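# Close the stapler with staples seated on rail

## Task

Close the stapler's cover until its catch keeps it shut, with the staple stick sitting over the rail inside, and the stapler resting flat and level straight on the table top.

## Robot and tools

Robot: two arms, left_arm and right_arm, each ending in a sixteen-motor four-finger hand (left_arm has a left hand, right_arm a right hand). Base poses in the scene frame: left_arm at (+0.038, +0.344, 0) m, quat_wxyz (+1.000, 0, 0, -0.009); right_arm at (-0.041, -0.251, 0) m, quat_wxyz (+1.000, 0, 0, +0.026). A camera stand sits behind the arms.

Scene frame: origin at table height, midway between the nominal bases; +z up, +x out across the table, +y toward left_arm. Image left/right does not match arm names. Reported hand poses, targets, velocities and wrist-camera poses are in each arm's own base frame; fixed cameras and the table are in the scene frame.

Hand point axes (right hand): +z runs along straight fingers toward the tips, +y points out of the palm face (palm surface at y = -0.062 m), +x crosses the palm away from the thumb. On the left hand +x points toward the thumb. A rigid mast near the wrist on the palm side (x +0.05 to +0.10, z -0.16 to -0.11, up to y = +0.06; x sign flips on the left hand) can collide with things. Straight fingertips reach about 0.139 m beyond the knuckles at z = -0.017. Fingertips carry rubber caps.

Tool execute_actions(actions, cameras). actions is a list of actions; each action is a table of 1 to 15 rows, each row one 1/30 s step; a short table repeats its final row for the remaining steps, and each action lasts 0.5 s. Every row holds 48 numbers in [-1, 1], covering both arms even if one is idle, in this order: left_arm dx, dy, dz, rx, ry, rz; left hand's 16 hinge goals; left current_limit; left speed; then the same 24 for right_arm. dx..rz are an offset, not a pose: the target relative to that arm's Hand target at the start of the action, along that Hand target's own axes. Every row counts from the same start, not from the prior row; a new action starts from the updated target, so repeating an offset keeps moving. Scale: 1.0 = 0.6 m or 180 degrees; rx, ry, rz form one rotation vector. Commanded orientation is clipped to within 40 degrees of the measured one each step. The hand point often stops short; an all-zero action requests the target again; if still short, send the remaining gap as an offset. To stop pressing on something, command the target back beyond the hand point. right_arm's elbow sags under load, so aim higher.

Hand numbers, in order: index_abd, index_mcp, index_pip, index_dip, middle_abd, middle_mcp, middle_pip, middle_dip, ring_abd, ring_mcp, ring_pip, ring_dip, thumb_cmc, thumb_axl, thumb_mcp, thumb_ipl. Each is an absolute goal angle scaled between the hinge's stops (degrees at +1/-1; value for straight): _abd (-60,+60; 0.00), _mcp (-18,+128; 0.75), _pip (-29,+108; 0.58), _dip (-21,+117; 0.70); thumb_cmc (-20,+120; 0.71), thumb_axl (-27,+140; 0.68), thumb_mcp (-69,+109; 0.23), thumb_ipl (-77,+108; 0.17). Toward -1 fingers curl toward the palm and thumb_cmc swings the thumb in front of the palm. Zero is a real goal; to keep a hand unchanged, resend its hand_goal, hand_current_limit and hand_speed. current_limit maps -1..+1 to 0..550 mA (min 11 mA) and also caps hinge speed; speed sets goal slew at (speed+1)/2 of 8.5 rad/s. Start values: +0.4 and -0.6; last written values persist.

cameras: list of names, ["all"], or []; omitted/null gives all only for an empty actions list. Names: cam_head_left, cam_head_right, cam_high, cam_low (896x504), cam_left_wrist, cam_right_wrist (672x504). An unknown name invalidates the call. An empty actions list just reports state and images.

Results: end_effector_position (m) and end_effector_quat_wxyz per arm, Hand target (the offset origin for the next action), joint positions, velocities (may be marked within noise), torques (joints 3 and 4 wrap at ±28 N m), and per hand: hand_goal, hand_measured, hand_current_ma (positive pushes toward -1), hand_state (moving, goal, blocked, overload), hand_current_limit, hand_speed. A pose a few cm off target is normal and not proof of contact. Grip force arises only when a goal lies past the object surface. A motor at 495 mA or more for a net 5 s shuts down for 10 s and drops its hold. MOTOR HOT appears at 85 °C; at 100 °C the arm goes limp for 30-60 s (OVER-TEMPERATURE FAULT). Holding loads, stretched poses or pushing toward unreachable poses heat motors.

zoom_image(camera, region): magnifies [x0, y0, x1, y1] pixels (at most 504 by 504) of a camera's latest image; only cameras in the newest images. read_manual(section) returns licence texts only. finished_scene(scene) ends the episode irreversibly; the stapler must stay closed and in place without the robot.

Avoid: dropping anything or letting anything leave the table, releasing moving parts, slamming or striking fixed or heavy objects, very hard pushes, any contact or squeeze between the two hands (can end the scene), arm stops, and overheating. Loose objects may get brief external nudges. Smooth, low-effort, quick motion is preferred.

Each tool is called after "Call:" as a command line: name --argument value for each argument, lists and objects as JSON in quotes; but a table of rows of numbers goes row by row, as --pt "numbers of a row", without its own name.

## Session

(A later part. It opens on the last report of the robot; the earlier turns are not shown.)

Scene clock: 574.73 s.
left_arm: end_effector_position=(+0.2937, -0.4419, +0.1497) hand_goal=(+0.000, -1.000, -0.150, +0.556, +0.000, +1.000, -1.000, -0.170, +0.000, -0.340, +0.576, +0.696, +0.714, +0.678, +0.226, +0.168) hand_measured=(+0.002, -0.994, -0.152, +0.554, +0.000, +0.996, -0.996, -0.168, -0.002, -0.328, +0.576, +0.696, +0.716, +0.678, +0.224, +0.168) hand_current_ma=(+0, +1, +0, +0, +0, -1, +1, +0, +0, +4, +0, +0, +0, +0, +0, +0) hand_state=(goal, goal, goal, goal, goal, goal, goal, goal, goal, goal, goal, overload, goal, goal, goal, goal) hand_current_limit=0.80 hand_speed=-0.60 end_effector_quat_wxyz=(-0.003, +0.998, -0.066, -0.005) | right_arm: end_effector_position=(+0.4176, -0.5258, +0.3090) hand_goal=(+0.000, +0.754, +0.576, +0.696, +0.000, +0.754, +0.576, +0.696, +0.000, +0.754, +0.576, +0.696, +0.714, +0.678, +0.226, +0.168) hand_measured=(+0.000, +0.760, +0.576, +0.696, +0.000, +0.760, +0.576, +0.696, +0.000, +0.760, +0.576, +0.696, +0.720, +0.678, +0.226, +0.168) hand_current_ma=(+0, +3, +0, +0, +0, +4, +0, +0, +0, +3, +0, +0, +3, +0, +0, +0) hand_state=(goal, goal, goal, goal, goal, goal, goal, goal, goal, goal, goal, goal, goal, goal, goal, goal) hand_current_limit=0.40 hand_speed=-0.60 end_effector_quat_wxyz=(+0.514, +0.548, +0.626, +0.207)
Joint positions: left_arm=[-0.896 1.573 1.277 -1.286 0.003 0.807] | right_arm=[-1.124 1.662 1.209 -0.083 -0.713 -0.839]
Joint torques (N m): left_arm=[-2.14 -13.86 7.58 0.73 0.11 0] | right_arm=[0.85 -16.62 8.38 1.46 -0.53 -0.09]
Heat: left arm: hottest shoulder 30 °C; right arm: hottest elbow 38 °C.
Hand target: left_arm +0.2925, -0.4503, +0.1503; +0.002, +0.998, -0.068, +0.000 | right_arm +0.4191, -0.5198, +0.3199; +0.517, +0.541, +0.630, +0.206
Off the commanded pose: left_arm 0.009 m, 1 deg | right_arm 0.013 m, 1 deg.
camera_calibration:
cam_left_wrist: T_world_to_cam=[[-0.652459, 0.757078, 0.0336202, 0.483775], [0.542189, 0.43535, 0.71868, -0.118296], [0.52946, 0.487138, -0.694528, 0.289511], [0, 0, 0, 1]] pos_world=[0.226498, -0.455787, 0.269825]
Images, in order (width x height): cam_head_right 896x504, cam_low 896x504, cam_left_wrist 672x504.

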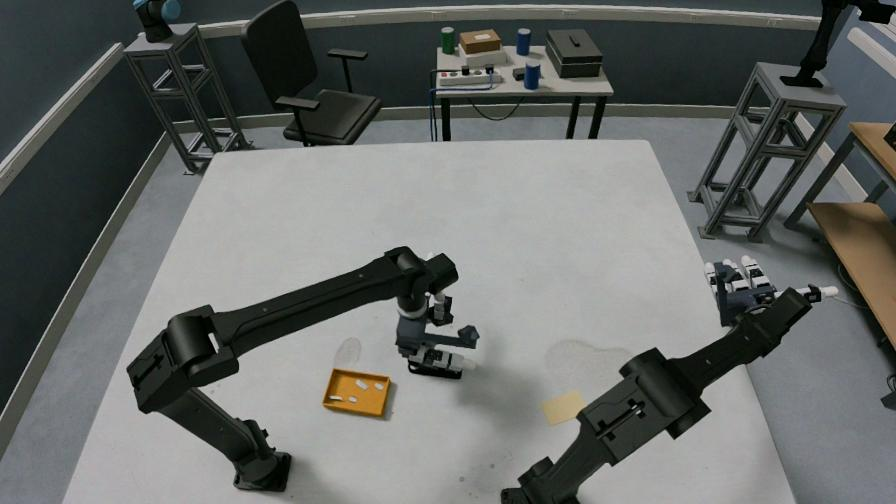

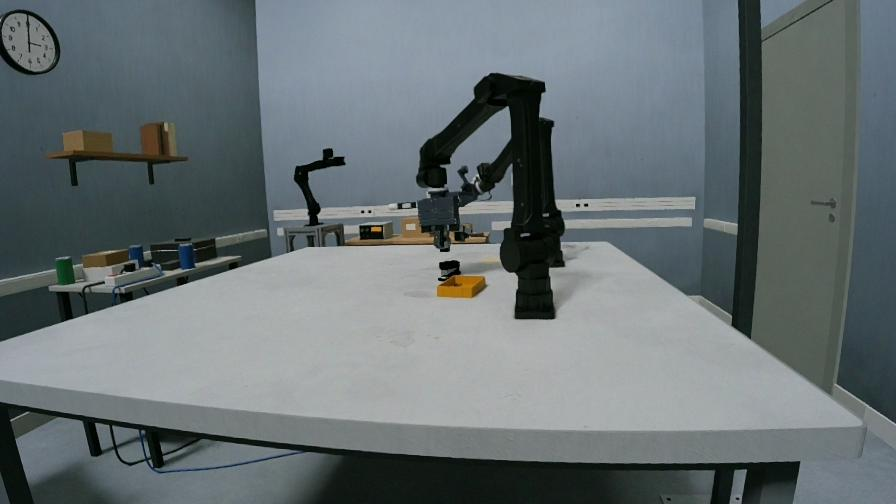

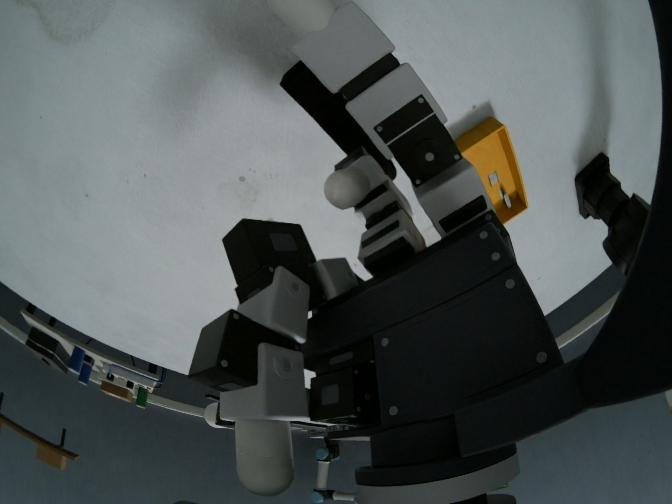

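Call:
execute_actions --actions '[[[-0.0078,0.0045,0.03,0,0,0,0,-1,-0.15,0.555,0.0,1,-1,-0.17,0,-0.34,0.576,0.696,0.714,0.678,0.226,0.168,0.8,-0.6,0,0,0,0,0,0,0,0.754,0.576,0.696,0,0.754,0.576,0.696,0,0.754,0.576,0.696,0.714,0.678,0.226,0.168,0.4,-0.6]],[[0,0,0.03,0,0,0,0,-1,-0.15,0.555,0.0,1,-1,-0.17,0,-0.34,0.576,0.696,0.714,0.678,0.226,0.168,0.8,-0.6,0,0,0,0,0,0,0,0.754,0.576,0.696,0,0.754,0.576,0.696,0,0.754,0.576,0.696,0.714,0.678,0.226,0.168,0.4,-0.6]],[[0,0,0.025,0,0,0,0,-1,-0.15,0.555,0.0,1,-1,-0.17,0,-0.34,0.576,0.696,0.714,0.678,0.226,0.168,0.8,-0.6,0,0,0,0,0,0,0,0.754,0.576,0.696,0,0.754,0.576,0.696,0,0.754,0.576,0.696,0.714,0.678,0.226,0.168,0.4,-0.6]]]' --cameras '["cam_low"]'

Call:
zoom_image --camera "cam_low" --region '[425, 235, 475, 285]'

Scene clock: 613.73 s.
left_arm: end_effector_position=(+0.2952, -0.4500, +0.1211) hand_goal=(+0.000, -1.000, -0.150, +0.556, +0.000, +1.000, -1.000, -0.170, +0.000, -0.340, +0.576, +0.696, +0.714, +0.678, +0.226, +0.168) hand_measured=(+0.002, -0.994, -0.152, +0.554, -0.008, +0.996, -1.000, -0.168, -0.002, -0.328, +0.576, +0.696, +0.716, +0.678, +0.224, +0.168) hand_current_ma=(+0, +1, +0, +0, -2, -1, +0, +0, +0, +4, +0, +0, +0, +0, +0, +0) hand_state=(goal, goal, goal, goal, goal, goal, goal, goal, goal, goal, goal, overload, goal, goal, goal, goal) hand_current_limit=0.80 hand_speed=-0.60 end_effector_quat_wxyz=(+0.013, +0.998, -0.064, +0.010) | right_arm: end_effector_position=(+0.4176, -0.5258, +0.3090) hand_goal=(+0.000, +0.754, +0.576, +0.696, +0.000, +0.754, +0.576, +0.696, +0.000, +0.754, +0.576, +0.696, +0.714, +0.678, +0.226, +0.168) hand_measured=(+0.000, +0.760, +0.576, +0.696, +0.000, +0.760, +0.576, +0.696, +0.000, +0.760, +0.576, +0.696, +0.720, +0.678, +0.226, +0.168) hand_current_ma=(+0, +3, +0, +0, +0, +4, +0, +0, +0, +3, +0, +0, +3, +0, +0, +0) hand_state=(goal, goal, goal, goal, goal, goal, goal, goal, goal, goal, goal, goal, goal, goal, goal, goal) hand_current_limit=0.40 hand_speed=-0.60 end_effector_quat_wxyz=(+0.514, +0.548, +0.626, +0.207)
Joint positions: left_arm=[-0.905 1.592 1.212 -1.158 0.003 0.794] | right_arm=[-1.124 1.662 1.209 -0.083 -0.713 -0.839]
Joint torques (N m): left_arm=[-2.55 -11.99 5.64 1.1 0.11 0.01] | right_arm=[0.91 -16.62 8.36 1.44 -0.53 -0.08]
Heat: left arm: hottest shoulder 30 °C; right arm: hottest elbow 38 °C.
Hand target: left_arm +0.2875, -0.4526, +0.0994; +0.002, +0.998, -0.067, +0.000 | right_arm +0.4191, -0.5198, +0.3199; +0.517, +0.541, +0.630, +0.206
Off the commanded pose: left_arm 0.023 m, 2 deg | right_arm 0.013 m, 1 deg.
Images, in order (width x height): cam_low 896x504.

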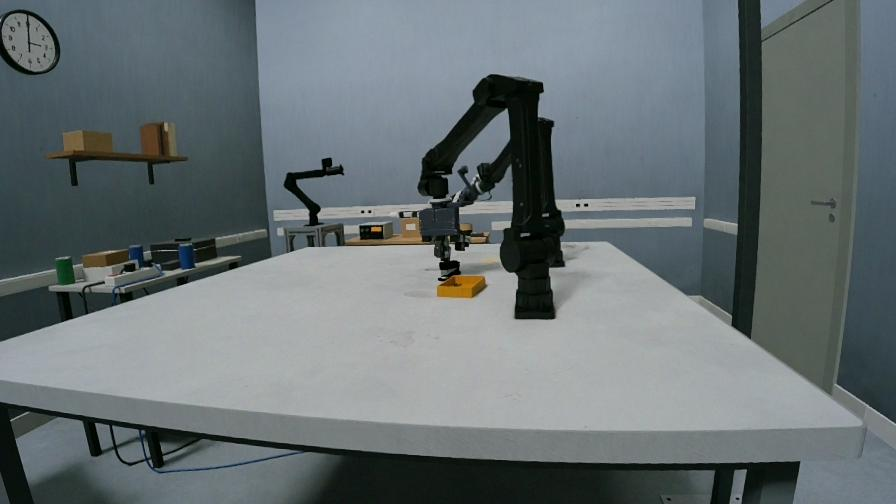

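Scaled by 10.080 from the camera's 896x504 image, which has a finer 1280x720 frame.

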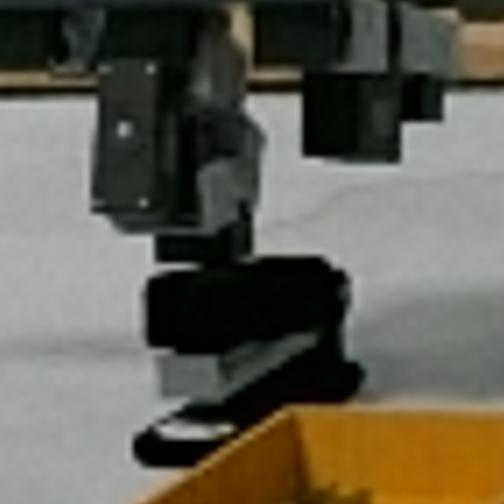

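Call:
execute_actions --actions '[[[0,0,0.03,0,0,0,0,-1,-0.15,0.555,0.0,1,-1,-0.17,0,-0.34,0.576,0.696,0.714,0.678,0.226,0.168,0.8,-0.6,0,0,0,0,0,0,0,0.754,0.576,0.696,0,0.754,0.576,0.696,0,0.754,0.576,0.696,0.714,0.678,0.226,0.168,0.4,-0.6]],[[0,0,0.03,0.01,0,0,0,-1,-0.15,0.555,0.0,1,-1,-0.17,0,-0.34,0.576,0.696,0.714,0.678,0.226,0.168,0.8,-0.6,0,0,0,0,0,0,0,0.754,0.576,0.696,0,0.754,0.576,0.696,0,0.754,0.576,0.696,0.714,0.678,0.226,0.168,0.4,-0.6]],[[0,0,0.03,0.01,0,0,0,-1,-0.15,0.555,0.0,1,-1,-0.17,0,-0.34,0.576,0.696,0.714,0.678,0.226,0.168,0.8,-0.6,0,0,0,0,0,0,0,0.754,0.576,0.696,0,0.754,0.576,0.696,0,0.754,0.576,0.696,0.714,0.678,0.226,0.168,0.4,-0.6]]]' --cameras '["cam_low"]'

Call:
zoom_image --camera "cam_low" --region '[425, 235, 475, 285]'

Scene clock: 620.63 s.
left_arm: end_effector_position=(+0.2990, -0.4596, +0.1197) hand_goal=(+0.000, -1.000, -0.150, +0.556, +0.000, +1.000, -1.000, -0.170, +0.000, -0.340, +0.576, +0.696, +0.714, +0.678, +0.226, +0.168) hand_measured=(+0.002, -0.994, -0.152, +0.554, -0.048, +0.978, -1.000, -0.168, -0.002, -0.328, +0.576, +0.696, +0.716, +0.678, +0.224, +0.168) hand_current_ma=(+0, +1, +0, +0, -39, -13, +0, +0, +0, +4, +0, +0, +0, +0, +0, +0) hand_state=(goal, goal, goal, goal, blocked, blocked, goal, goal, goal, goal, goal, overload, goal, goal, goal, goal) hand_current_limit=0.80 hand_speed=-0.60 end_effector_quat_wxyz=(+0.020, +0.997, -0.066, +0.039) | right_arm: end_effector_position=(+0.4176, -0.5258, +0.3090) hand_goal=(+0.000, +0.754, +0.576, +0.696, +0.000, +0.754, +0.576, +0.696, +0.000, +0.754, +0.576, +0.696, +0.714, +0.678, +0.226, +0.168) hand_measured=(+0.000, +0.760, +0.576, +0.696, +0.000, +0.760, +0.576, +0.696, +0.000, +0.760, +0.576, +0.696, +0.720, +0.678, +0.226, +0.168) hand_current_ma=(+0, +3, +0, +0, +0, +4, +0, +0, +0, +3, +0, +0, +3, +0, +0, +0) hand_state=(goal, goal, goal, goal, goal, goal, goal, goal, goal, goal, goal, goal, goal, goal, goal, goal) hand_current_limit=0.40 hand_speed=-0.60 end_effector_quat_wxyz=(+0.514, +0.548, +0.626, +0.207)
Joint positions: left_arm=[-0.924 1.592 1.199 -1.096 -0.032 0.782] | right_arm=[-1.124 1.662 1.209 -0.083 -0.713 -0.839]
Joint torques (N m): left_arm=[-2.26 -6.12 3.45 1.22 -0.34 -0.04] | right_arm=[0.97 -16.62 8.36 1.46 -0.53 -0.09]
Heat: left arm: hottest shoulder 30 °C; right arm: hottest elbow 38 °C.
Hand target: left_arm +0.2876, -0.4522, +0.0454; -0.030, +0.997, -0.068, +0.002 | right_arm +0.4191, -0.5198, +0.3199; +0.517, +0.541, +0.630, +0.206
Off the commanded pose: left_arm 0.076 m, 7 deg | right_arm 0.013 m, 1 deg.
Images, in order (width x height): cam_low 896x504.

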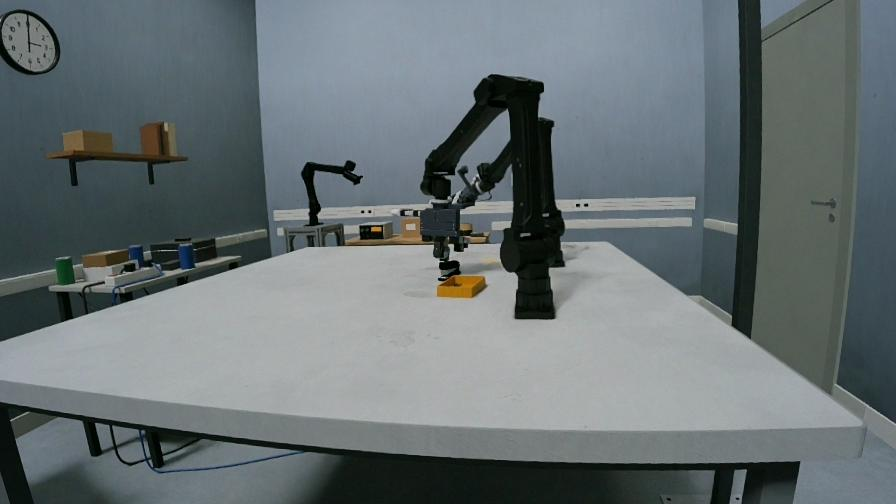

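Scaled by 10.080 from the camera's 896x504 image, which has a finer 1280x720 frame.

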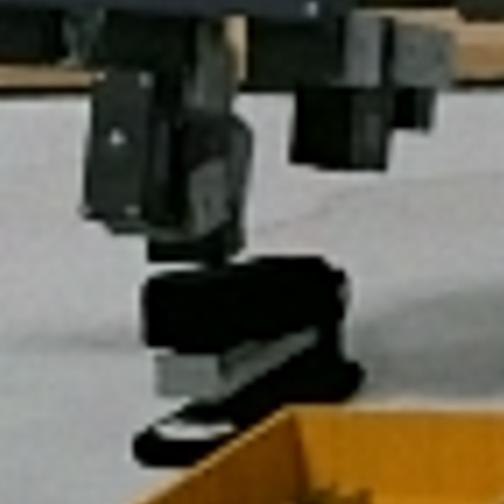

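Call:
execute_actions --actions '[[[0,0,-0.08,0,0,0,0,-1,-0.15,0.555,0.0,1,-1,-0.17,0,-0.34,0.576,0.696,0.714,0.678,0.226,0.168,0.8,-0.6,0,0,0,0,0,0,0,0.754,0.576,0.696,0,0.754,0.576,0.696,0,0.754,0.576,0.696,0.714,0.678,0.226,0.168,0.4,-0.6]],[[-0.01,-0.01,-0.12,0,-0.022,0,0,-1,-0.15,0.555,0.0,1,-1,-0.17,0,-0.34,0.576,0.696,0.714,0.678,0.226,0.168,0.8,-0.6,0,0,0,0,0,0,0,0.754,0.576,0.696,0,0.754,0.576,0.696,0,0.754,0.576,0.696,0.714,0.678,0.226,0.168,0.4,-0.6]],[[-0.015,-0.01,0,0,0,0,0,-1,-0.15,0.555,0.0,1,-1,-0.17,0,-0.34,0.576,0.696,0.714,0.678,0.226,0.168,0.8,-0.6,0,0,0,0,0,0,0,0.754,0.576,0.696,0,0.754,0.576,0.696,0,0.754,0.576,0.696,0.714,0.678,0.226,0.168,0.4,-0.6]]]' --cameras '["cam_low","cam_left_wrist"]'

Call:
zoom_image --camera "cam_low" --region '[425, 235, 475, 285]'

Scene clock: 646.03 s.
left_arm: end_effector_position=(+0.2763, -0.4425, +0.1557) hand_goal=(+0.000, -1.000, -0.150, +0.556, +0.000, +1.000, -1.000, -0.170, +0.000, -0.340, +0.576, +0.696, +0.714, +0.678, +0.226, +0.168) hand_measured=(+0.002, -0.994, -0.152, +0.554, -0.004, +0.994, -1.000, -0.168, -0.002, -0.328, +0.576, +0.696, +0.716, +0.678, +0.224, +0.168) hand_current_ma=(+0, +1, +0, +0, +0, -1, +0, +0, +0, +4, +0, +0, +0, +0, +0, +0) hand_state=(goal, goal, goal, goal, goal, goal, goal, goal, goal, goal, goal, overload, goal, goal, goal, goal) hand_current_limit=0.80 hand_speed=-0.60 end_effector_quat_wxyz=(-0.038, +0.997, -0.063, -0.036) | right_arm: end_effector_position=(+0.4176, -0.5258, +0.3090) hand_goal=(+0.000, +0.754, +0.576, +0.696, +0.000, +0.754, +0.576, +0.696, +0.000, +0.754, +0.576, +0.696, +0.714, +0.678, +0.226, +0.168) hand_measured=(+0.000, +0.760, +0.576, +0.696, +0.000, +0.760, +0.576, +0.696, +0.000, +0.760, +0.576, +0.696, +0.720, +0.678, +0.226, +0.168) hand_current_ma=(+0, +3, +0, +0, +0, +4, +0, +0, +0, +3, +0, +0, +3, +0, +0, +0) hand_state=(goal, goal, goal, goal, goal, goal, goal, goal, goal, goal, goal, goal, goal, goal, goal, goal) hand_current_limit=0.40 hand_speed=-0.60 end_effector_quat_wxyz=(+0.514, +0.548, +0.626, +0.207)
Joint positions: left_arm=[-0.927 1.597 1.339 -1.416 0.006 0.771] | right_arm=[-1.124 1.662 1.209 -0.083 -0.713 -0.839]
Joint torques (N m): left_arm=[-1.9 -15.85 7.79 -0.25 0.21 0.08] | right_arm=[0.97 -16.62 8.38 1.44 -0.53 -0.09]
Heat: left arm: hottest shoulder 30 °C; right arm: hottest elbow 38 °C.
Hand target: left_arm +0.2733, -0.4454, +0.1664; -0.032, +0.997, -0.066, -0.032 | right_arm +0.4191, -0.5198, +0.3199; +0.517, +0.541, +0.630, +0.206
Off the commanded pose: left_arm 0.011 m, 1 deg | right_arm 0.013 m, 1 deg.
camera_calibration:
cam_left_wrist: T_world_to_cam=[[-0.65133, 0.748057, 0.127205, 0.453786], [0.581999, 0.384938, 0.716309, -0.145813], [0.486874, 0.540587, -0.68609, 0.337251], [0, 0, 0, 1]] pos_world=[0.216229, -0.465642, 0.278108]
Images, in order (width x height): cam_low 896x504, cam_left_wrist 672x504.

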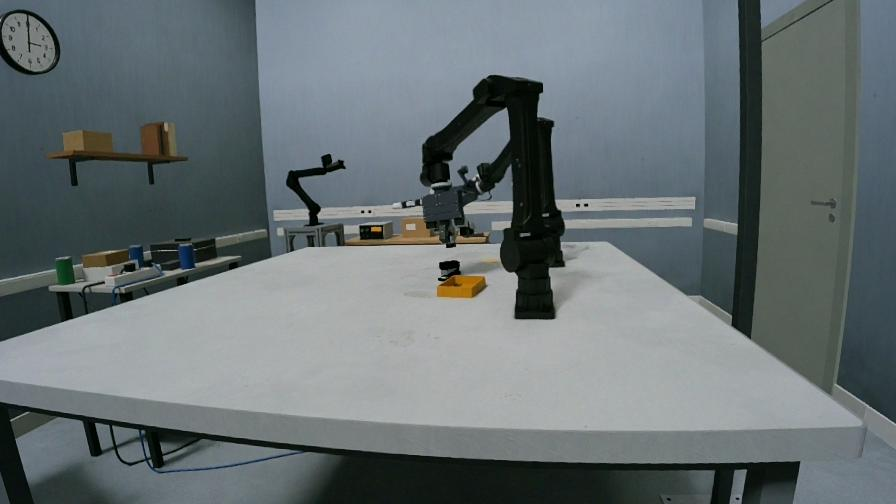

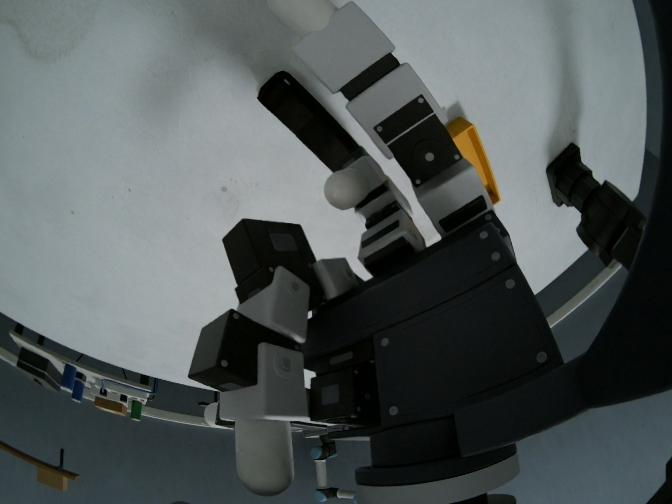

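Scaled by 10.080 from the camera's 896x504 image, which has a finer 1280x720 frame.

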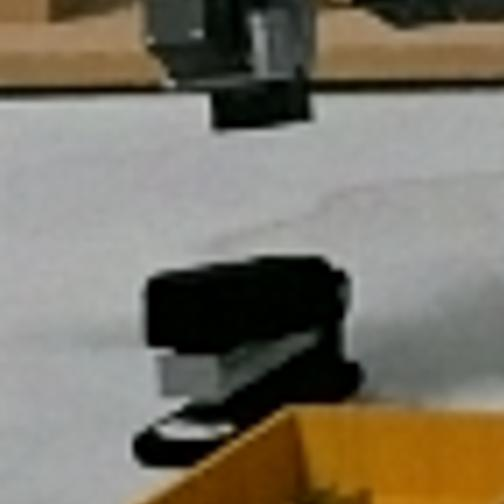

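Call:
execute_actions --actions '[[[0.01,0,-0.1,0,0.022,0,0,-1,-0.15,0.555,0.0,1,-1,-0.17,0,-0.34,0.576,0.696,0.714,0.678,0.226,0.168,0.8,-0.6,0,0,0,0,0,0,0,0.754,0.576,0.696,0,0.754,0.576,0.696,0,0.754,0.576,0.696,0.714,0.678,0.226,0.168,0.4,-0.6]],[[0.1,0,-0.1,0,0,0,0,-1,-0.15,0.555,0.0,1,-1,-0.17,0,-0.34,0.576,0.696,0.714,0.678,0.226,0.168,0.8,-0.6,0,0,0,0,0,0,0,0.754,0.576,0.696,0,0.754,0.576,0.696,0,0.754,0.576,0.696,0.714,0.678,0.226,0.168,0.4,-0.6]]]' --cameras '["all"]'

Call:
zoom_image --camera "cam_head_left" --region '[395, 345, 475, 385]'

Call:
zoom_image --camera "cam_head_right" --region '[400, 345, 480, 385]'

Call:
zoom_image --camera "cam_left_wrist" --region '[230, 20, 430, 170]'

Call:
zoom_image --camera "cam_low" --region '[433, 256, 463, 284]'

Scene clock: 654.50 s.
left_arm: end_effector_position=(+0.3345, -0.4569, +0.2739) hand_goal=(+0.000, -1.000, -0.150, +0.556, +0.000, +1.000, -1.000, -0.170, +0.000, -0.340, +0.576, +0.696, +0.714, +0.678, +0.226, +0.168) hand_measured=(+0.002, -0.994, -0.152, +0.554, -0.004, +0.996, -1.000, -0.168, -0.002, -0.328, +0.576, +0.696, +0.714, +0.678, +0.222, +0.168) hand_current_ma=(+0, +2, +0, +0, +0, -1, +0, +0, +0, +4, +0, +0, +0, +0, -1, +0) hand_state=(goal, goal, goal, goal, goal, goal, goal, goal, goal, goal, goal, overload, goal, goal, goal, goal) hand_current_limit=0.80 hand_speed=-0.60 end_effector_quat_wxyz=(-0.028, +0.997, -0.065, +0.004) | right_arm: end_effector_position=(+0.4176, -0.5258, +0.3090) hand_goal=(+0.000, +0.754, +0.576, +0.696, +0.000, +0.754, +0.576, +0.696, +0.000, +0.754, +0.576, +0.696, +0.714, +0.678, +0.226, +0.168) hand_measured=(+0.000, +0.760, +0.576, +0.696, +0.000, +0.760, +0.576, +0.696, +0.000, +0.760, +0.576, +0.696, +0.720, +0.678, +0.226, +0.168) hand_current_ma=(+0, +3, +0, +0, +0, +4, +0, +0, +0, +3, +0, +0, +3, +0, +0, +0) hand_state=(goal, goal, goal, goal, goal, goal, goal, goal, goal, goal, goal, goal, goal, goal, goal, goal) hand_current_limit=0.40 hand_speed=-0.60 end_effector_quat_wxyz=(+0.514, +0.548, +0.626, +0.207)
Joint positions: left_arm=[-0.867 1.647 1.707 -1.666 -0.044 0.833] | right_arm=[-1.124 1.662 1.209 -0.083 -0.713 -0.839]
Joint torques (N m): left_arm=[-0.85 -14.68 10.29 -0.08 0.18 0.17] | right_arm=[0.91 -16.56 8.38 1.46 -0.53 -0.08]
Heat: left arm: hottest shoulder 30 °C; right arm: hottest elbow 38 °C.
Hand target: left_arm +0.3418, -0.4618, +0.2858; -0.030, +0.997, -0.067, +0.002 | right_arm +0.4191, -0.5198, +0.3199; +0.517, +0.541, +0.630, +0.206
Off the commanded pose: left_arm 0.015 m, 0 deg | right_arm 0.013 m, 1 deg.
joint sent to its limit (left arm) — joint 4 (wrist pitch), lower limit. The joint targets still meet the commanded pose.
camera_calibration:
cam_left_wrist: T_world_to_cam=[[-0.653963, 0.754312, 0.0578444, 0.510152], [0.527276, 0.399628, 0.749852, -0.242979], [0.542506, 0.520875, -0.659072, 0.362855], [0, 0, 0, 1]] pos_world=[0.264886, -0.476715, 0.391837]
cam_right_wrist: T_world_to_cam=[[0.248499, -0.466249, 0.849035, -0.577389], [-0.927289, -0.367858, 0.0693923, 0.126826], [0.27997, -0.804545, -0.52376, -0.257359], [0, 0, 0, 1]] pos_world=[0.333137, -0.42961, 0.346629]

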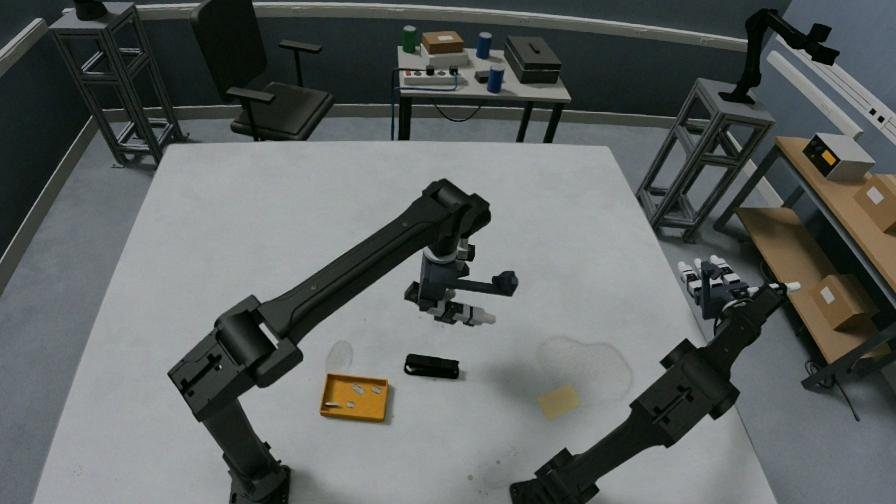

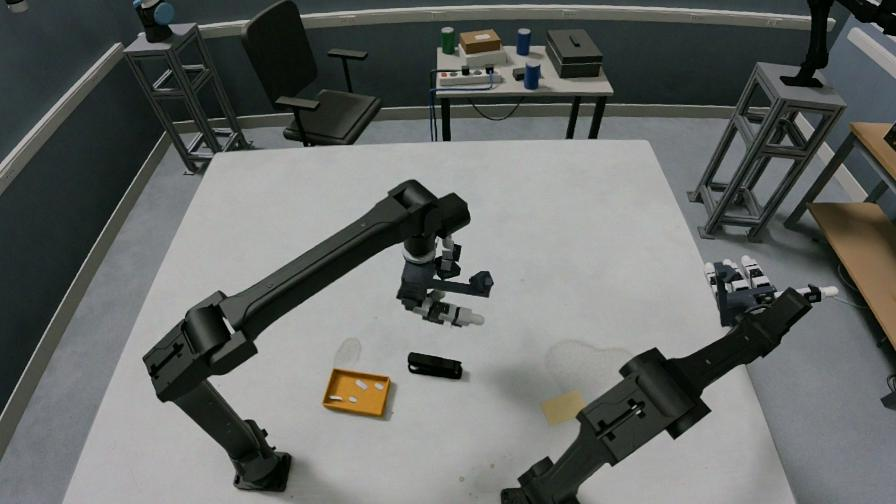

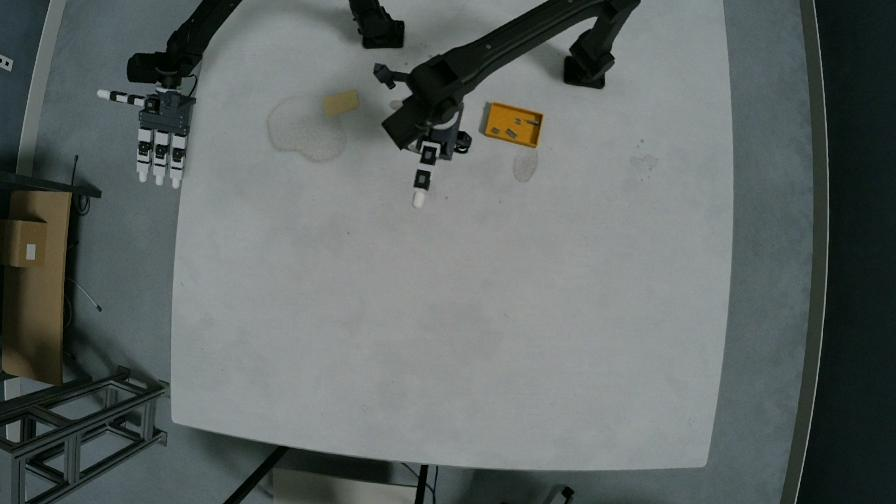

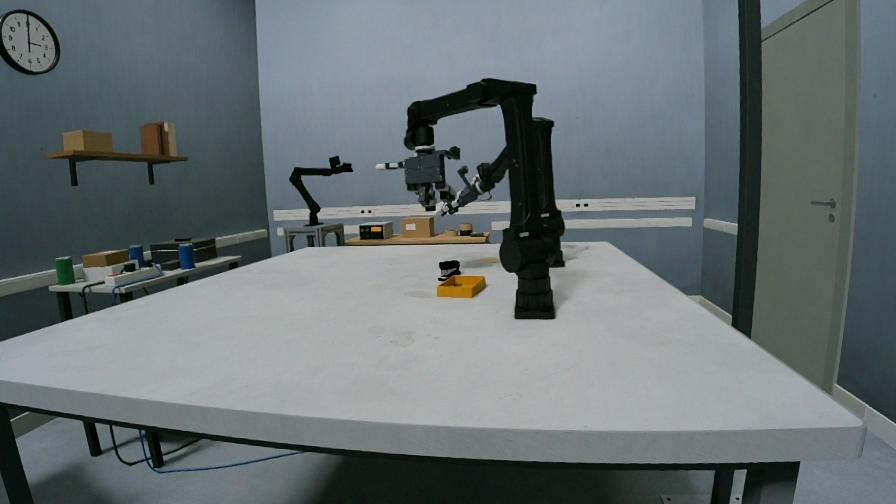

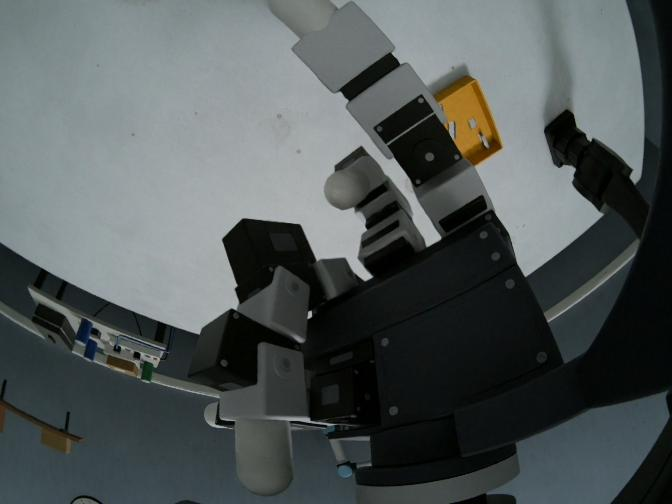

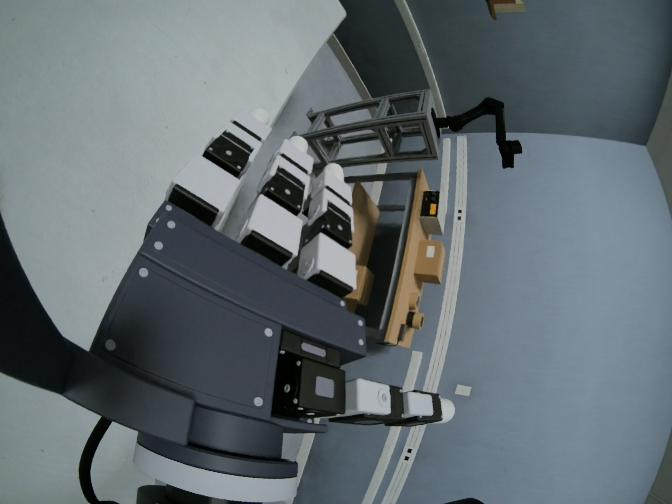

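Scaled by 6.300 from the camera's 896x504 image, which has a finer 1280x720 frame.

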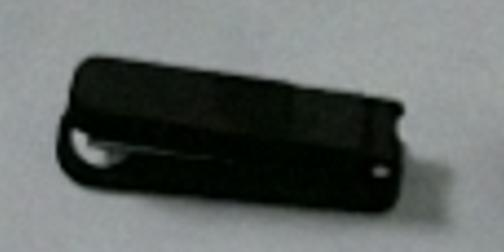

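Scaled by 6.300 from the camera's 896x504 image, which has a finer 1280x720 frame.

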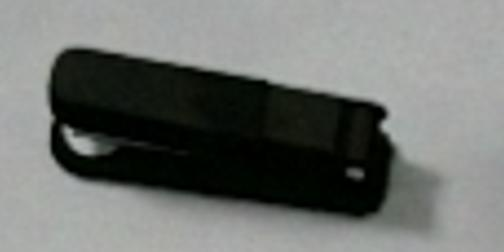

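Scaled by 2.520 from the camera's 672x504 image, which has a finer 960x720 frame.

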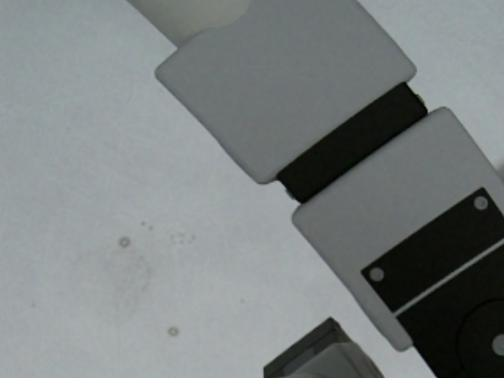

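Scaled by 16.800 from the camera's 896x504 image, which has a finer 1280x720 frame.

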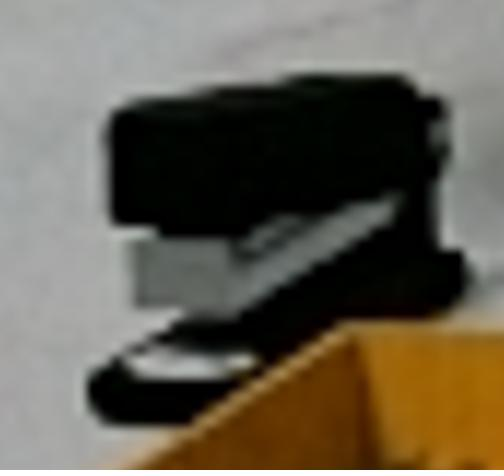

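Call:
execute_actions --actions '[[[-0.087,-0.01,0.144,0,0,0, 0,-1,-0.15,0.555, 0,1,-1,-0.17, 0,-0.34,0.576,0.696, 0.714,0.678,0.226,0.168, 0.8,-0.6, 0,0,0,0,0,0, 0,0.754,0.576,0.696, 0,0.754,0.576,0.696, 0,0.754,0.576,0.696, 0.714,0.678,0.226,0.168, 0.4,-0.6]]]' --cameras '["cam_low","cam_left_wrist"]'

Scene clock: 672.53 s.
left_arm: end_effector_position=(+0.2936, -0.4382, +0.1922) hand_goal=(+0.000, -1.000, -0.150, +0.556, +0.000, +1.000, -1.000, -0.170, +0.000, -0.340, +0.576, +0.696, +0.714, +0.678, +0.226, +0.168) hand_measured=(+0.002, -0.992, -0.152, +0.554, -0.004, +0.996, -1.000, -0.168, -0.002, -0.328, +0.576, +0.696, +0.714, +0.678, +0.222, +0.168) hand_current_ma=(+0, +2, +0, +0, +0, -1, +0, +0, +0, +4, +0, +0, +0, +0, -1, +0) hand_state=(goal, goal, goal, goal, goal, goal, goal, goal, goal, goal, goal, overload, goal, goal, goal, goal) hand_current_limit=0.80 hand_speed=-0.60 end_effector_quat_wxyz=(-0.039, +0.997, -0.067, -0.007) | right_arm: end_effector_position=(+0.4176, -0.5258, +0.3090) hand_goal=(+0.000, +0.754, +0.576, +0.696, +0.000, +0.754, +0.576, +0.696, +0.000, +0.754, +0.576, +0.696, +0.714, +0.678, +0.226, +0.168) hand_measured=(+0.000, +0.760, +0.576, +0.696, +0.000, +0.760, +0.576, +0.696, +0.000, +0.760, +0.576, +0.696, +0.720, +0.678, +0.226, +0.168) hand_current_ma=(+0, +3, +0, +0, +0, +4, +0, +0, +0, +3, +0, +0, +3, +0, +0, +0) hand_state=(goal, goal, goal, goal, goal, goal, goal, goal, goal, goal, goal, goal, goal, goal, goal, goal) hand_current_limit=0.40 hand_speed=-0.60 end_effector_quat_wxyz=(+0.514, +0.548, +0.626, +0.207)
Joint positions: left_arm=[-0.908 1.573 1.408 -1.473 -0.042 0.796] | right_arm=[-1.124 1.662 1.209 -0.083 -0.713 -0.839]
Joint torques (N m): left_arm=[-2.26 -15.68 7.34 0.61 0.11 -0.03] | right_arm=[0.85 -16.62 8.38 1.46 -0.53 -0.09]
Heat: left arm: hottest elbow 32 °C; right arm: hottest elbow 38 °C.
Hand target: left_arm +0.2917, -0.4439, +0.1998; -0.030, +0.997, -0.067, +0.002 | right_arm +0.4191, -0.5198, +0.3199; +0.517, +0.541, +0.630, +0.206
Off the commanded pose: left_arm 0.010 m, 2 deg | right_arm 0.013 m, 1 deg.
camera_calibration:
cam_left_wrist: T_world_to_cam=[[-0.649658, 0.755, 0.0889862, 0.467113], [0.543708, 0.379626, 0.748509, -0.180963], [0.531343, 0.534658, -0.657127, 0.330396], [0, 0, 0, 1]] pos_world=[0.226302, -0.460621, 0.310998]
Images, in order (width x height): cam_low 896x504, cam_left_wrist 672x504.

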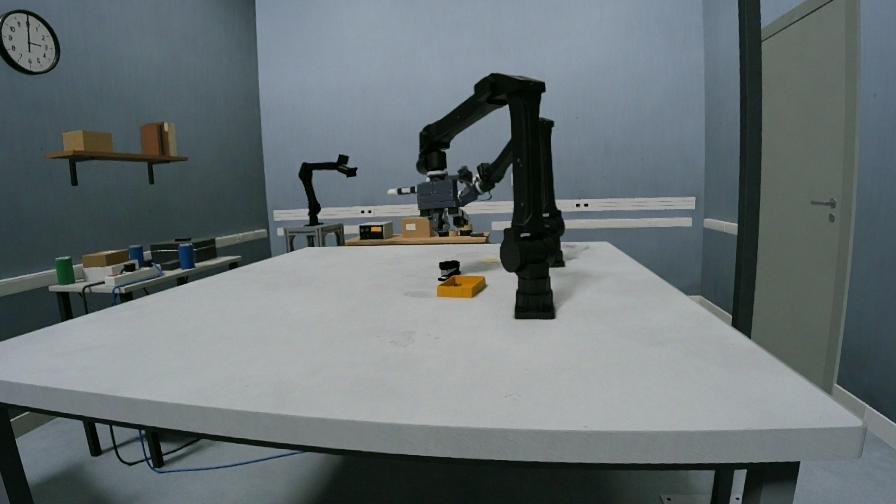

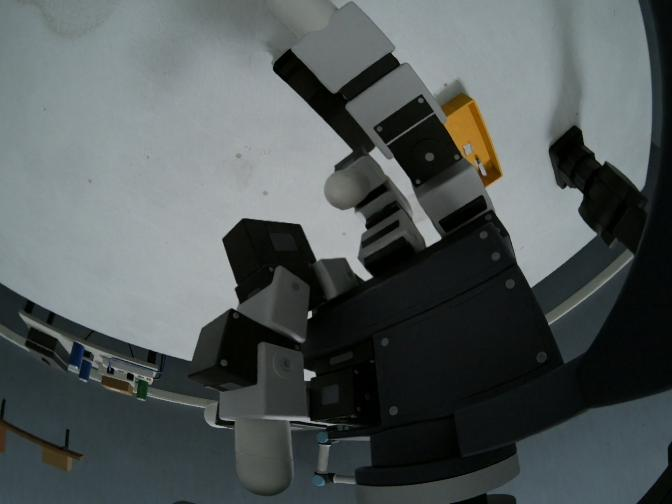

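Call:
execute_actions --actions '[[[-0.012,0.0055,0.092,0,0,0, 0,-1,-0.15,0.555, 0,1,-1,-0.17, 0,-0.34,0.576,0.696, 0.714,0.678,0.226,0.168, 0.8,-0.6, 0,0,0,0,0,0, 0,0.754,0.576,0.696, 0,0.754,0.576,0.696, 0,0.754,0.576,0.696, 0.714,0.678,0.226,0.168, 0.4,-0.6]]]' --cameras '["cam_low"]'

Call:
zoom_image --camera "cam_low" --region '[425, 235, 475, 285]'

Scene clock: 678.17 s.
left_arm: end_effector_position=(+0.2876, -0.4341, +0.1451) hand_goal=(+0.000, -1.000, -0.150, +0.556, +0.000, +1.000, -1.000, -0.170, +0.000, -0.340, +0.576, +0.696, +0.714, +0.678, +0.226, +0.168) hand_measured=(+0.002, -0.992, -0.152, +0.554, -0.004, +0.996, -1.000, -0.168, -0.002, -0.328, +0.576, +0.696, +0.714, +0.678, +0.222, +0.168) hand_current_ma=(+0, +2, +0, +0, +0, -1, +0, +0, +0, +4, +0, +0, +0, +0, -1, +0) hand_state=(goal, goal, goal, goal, goal, goal, goal, goal, goal, goal, goal, overload, goal, goal, goal, goal) hand_current_limit=0.80 hand_speed=-0.60 end_effector_quat_wxyz=(-0.033, +0.997, -0.064, -0.001) | right_arm: end_effector_position=(+0.4176, -0.5258, +0.3090) hand_goal=(+0.000, +0.754, +0.576, +0.696, +0.000, +0.754, +0.576, +0.696, +0.000, +0.754, +0.576, +0.696, +0.714, +0.678, +0.226, +0.168) hand_measured=(+0.000, +0.760, +0.576, +0.696, +0.000, +0.760, +0.576, +0.696, +0.000, +0.760, +0.576, +0.696, +0.720, +0.678, +0.226, +0.168) hand_current_ma=(+0, +3, +0, +0, +0, +4, +0, +0, +0, +3, +0, +0, +3, +0, +0, +0) hand_state=(goal, goal, goal, goal, goal, goal, goal, goal, goal, goal, goal, goal, goal, goal, goal, goal) hand_current_limit=0.40 hand_speed=-0.60 end_effector_quat_wxyz=(+0.514, +0.548, +0.626, +0.207)
Joint positions: left_arm=[-0.914 1.573 1.278 -1.328 -0.042 0.784] | right_arm=[-1.124 1.662 1.209 -0.083 -0.713 -0.839]
Joint torques (N m): left_arm=[-2.67 -13.8 7.45 0.75 0.1 0] | right_arm=[0.91 -16.62 8.38 1.44 -0.53 -0.09]
Heat: left arm: hottest elbow 32 °C; right arm: hottest elbow 38 °C.
Hand target: left_arm +0.2846, -0.4429, +0.1445; -0.030, +0.997, -0.067, +0.002 | right_arm +0.4191, -0.5198, +0.3199; +0.517, +0.541, +0.630, +0.206
Off the commanded pose: left_arm 0.009 m, 1 deg | right_arm 0.013 m, 1 deg.
Images, in order (width x height): cam_low 896x504.

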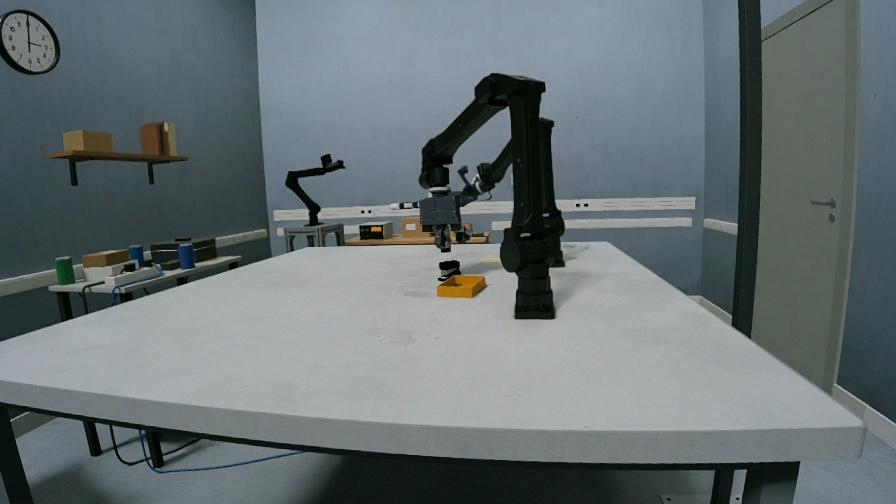

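Scaled by 10.080 from the camera's 896x504 image, which has a finer 1280x720 frame.

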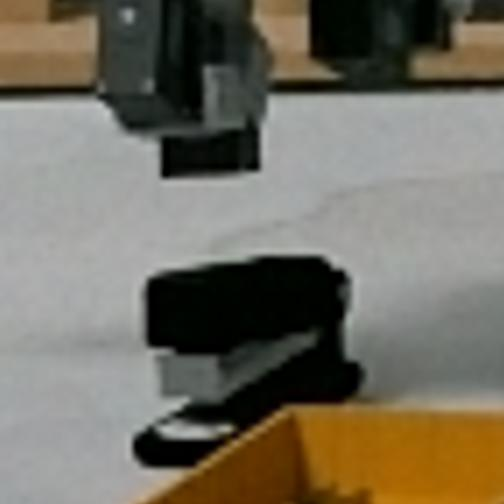

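Call:
execute_actions --actions '[[[0.004,0.002,0.05,0,0,0, 0,-1,-0.15,0.555, 0,1,-1,-0.17, 0,-0.34,0.576,0.696, 0.714,0.678,0.226,0.168, 0.9,-0.6, 0,0,0,0,0,0, 0,0.754,0.576,0.696, 0,0.754,0.576,0.696, 0,0.754,0.576,0.696, 0.714,0.678,0.226,0.168, 0.4,-0.6]],[[0,0,0.05,0,0,0, 0,-1,-0.15,0.555, 0,1,-1,-0.17, 0,-0.34,0.576,0.696, 0.714,0.678,0.226,0.168, 0.9,-0.6, 0,0,0,0,0,0, 0,0.754,0.576,0.696, 0,0.754,0.576,0.696, 0,0.754,0.576,0.696, 0.714,0.678,0.226,0.168, 0.4,-0.6]]]' --cameras '["cam_low"]'

Call:
zoom_image --camera "cam_low" --region '[425, 235, 475, 285]'

Scene clock: 688.30 s.
left_arm: end_effector_position=(+0.2947, -0.4436, +0.1180) hand_goal=(+0.000, -1.000, -0.150, +0.556, +0.000, +1.000, -1.000, -0.170, +0.000, -0.340, +0.576, +0.696, +0.714, +0.678, +0.226, +0.168) hand_measured=(+0.002, -0.992, -0.152, +0.554, -0.018, +0.998, -1.000, -0.168, -0.002, -0.328, +0.576, +0.696, +0.714, +0.678, +0.222, +0.168) hand_current_ma=(+0, +2, +0, +0, -7, +0, +0, +0, +0, +4, +0, +0, +0, +0, -1, +0) hand_state=(goal, goal, goal, goal, goal, goal, goal, goal, goal, goal, goal, overload, goal, goal, goal, goal) hand_current_limit=0.90 hand_speed=-0.60 end_effector_quat_wxyz=(-0.011, +0.998, -0.064, +0.018) | right_arm: end_effector_position=(+0.4176, -0.5258, +0.3090) hand_goal=(+0.000, +0.754, +0.576, +0.696, +0.000, +0.754, +0.576, +0.696, +0.000, +0.754, +0.576, +0.696, +0.714, +0.678, +0.226, +0.168) hand_measured=(+0.000, +0.760, +0.576, +0.696, +0.000, +0.760, +0.576, +0.696, +0.000, +0.760, +0.576, +0.696, +0.720, +0.678, +0.226, +0.168) hand_current_ma=(+0, +3, +0, +0, +0, +4, +0, +0, +0, +3, +0, +0, +3, +0, +0, +0) hand_state=(goal, goal, goal, goal, goal, goal, goal, goal, goal, goal, goal, goal, goal, goal, goal, goal) hand_current_limit=0.40 hand_speed=-0.60 end_effector_quat_wxyz=(+0.514, +0.548, +0.626, +0.207)
Joint positions: left_arm=[-0.914 1.593 1.215 -1.186 -0.041 0.784] | right_arm=[-1.124 1.662 1.209 -0.083 -0.713 -0.839]
Joint torques (N m): left_arm=[-2.08 -10.93 4.62 1.32 0.05 0.05] | right_arm=[0.91 -16.56 8.36 1.43 -0.53 -0.08]
Heat: left arm: hottest elbow 32 °C; right arm: hottest elbow 38 °C.
Hand target: left_arm +0.2872, -0.4408, +0.0846; -0.030, +0.997, -0.067, +0.002 | right_arm +0.4191, -0.5198, +0.3199; +0.517, +0.541, +0.630, +0.206
Off the commanded pose: left_arm 0.034 m, 3 deg | right_arm 0.013 m, 1 deg.
Images, in order (width x height): cam_low 896x504.

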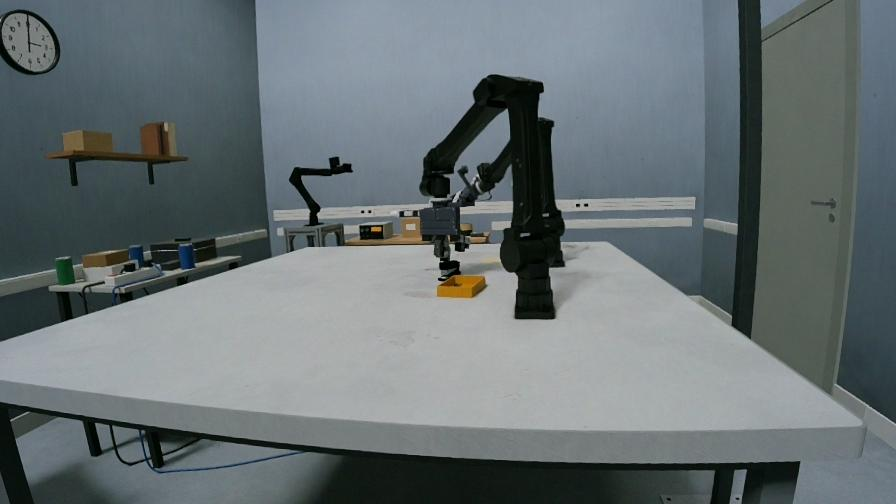

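Scaled by 10.080 from the camera's 896x504 image, which has a finer 1280x720 frame.

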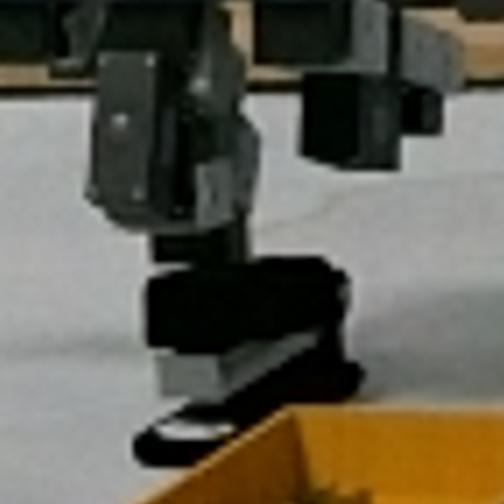

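Call:
execute_actions --actions '[[[0,0,0.05,0,-0.01,0, 0,-1,-0.15,0.555, 0,1,-1,-0.17, 0,-0.34,0.576,0.696, 0.714,0.678,0.226,0.168, 0.9,-0.6, 0,0,0,0,0,0, 0,0.754,0.576,0.696, 0,0.754,0.576,0.696, 0,0.754,0.576,0.696, 0.714,0.678,0.226,0.168, 0.4,-0.6]]]' --cameras '["cam_low"]'

Call:
zoom_image --camera "cam_low" --region '[425, 235, 475, 285]'

Scene clock: 692.67 s.
left_arm: end_effector_position=(+0.2955, -0.4514, +0.1189) hand_goal=(+0.000, -1.000, -0.150, +0.556, +0.000, +1.000, -1.000, -0.170, +0.000, -0.340, +0.576, +0.696, +0.714, +0.678, +0.226, +0.168) hand_measured=(+0.002, -0.992, -0.152, +0.554, -0.034, +0.992, -1.000, -0.168, -0.002, -0.328, +0.576, +0.696, +0.714, +0.678, +0.222, +0.168) hand_current_ma=(+0, +2, +0, +0, -20, -2, +0, +0, +0, +4, +0, +0, +0, +0, -1, +0) hand_state=(goal, goal, goal, goal, blocked, goal, goal, goal, goal, goal, goal, overload, goal, goal, goal, goal) hand_current_limit=0.90 hand_speed=-0.60 end_effector_quat_wxyz=(+0.011, +0.998, -0.064, +0.021) | right_arm: end_effector_position=(+0.4176, -0.5258, +0.3090) hand_goal=(+0.000, +0.754, +0.576, +0.696, +0.000, +0.754, +0.576, +0.696, +0.000, +0.754, +0.576, +0.696, +0.714, +0.678, +0.226, +0.168) hand_measured=(+0.000, +0.760, +0.576, +0.696, +0.000, +0.760, +0.576, +0.696, +0.000, +0.760, +0.576, +0.696, +0.720, +0.678, +0.226, +0.168) hand_current_ma=(+0, +3, +0, +0, +0, +4, +0, +0, +0, +3, +0, +0, +3, +0, +0, +0) hand_state=(goal, goal, goal, goal, goal, goal, goal, goal, goal, goal, goal, goal, goal, goal, goal, goal) hand_current_limit=0.40 hand_speed=-0.60 end_effector_quat_wxyz=(+0.514, +0.548, +0.626, +0.207)
Joint positions: left_arm=[-0.914 1.591 1.204 -1.14 -0.018 0.785] | right_arm=[-1.124 1.662 1.209 -0.083 -0.713 -0.839]
Joint torques (N m): left_arm=[-1.14 -7.53 3.1 1.31 0.04 0.14] | right_arm=[0.85 -16.62 8.38 1.43 -0.53 -0.08]
Heat: left arm: hottest elbow 32 °C; right arm: hottest elbow 38 °C.
Hand target: left_arm +0.2876, -0.4391, +0.0547; -0.031, +0.997, -0.067, -0.013 | right_arm +0.4191, -0.5198, +0.3199; +0.517, +0.541, +0.630, +0.206
Off the commanded pose: left_arm 0.066 m, 6 deg | right_arm 0.013 m, 1 deg.
Images, in order (width x height): cam_low 896x504.

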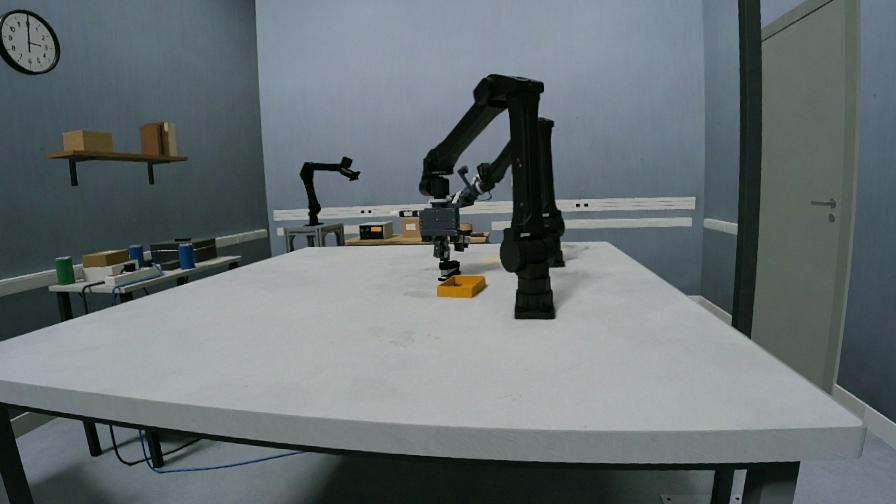

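Scaled by 10.080 from the camera's 896x504 image, which has a finer 1280x720 frame.

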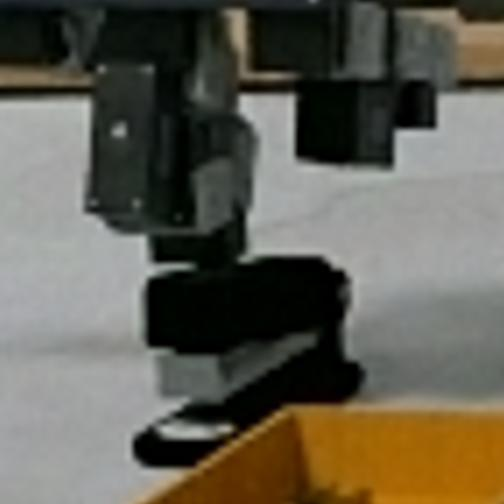

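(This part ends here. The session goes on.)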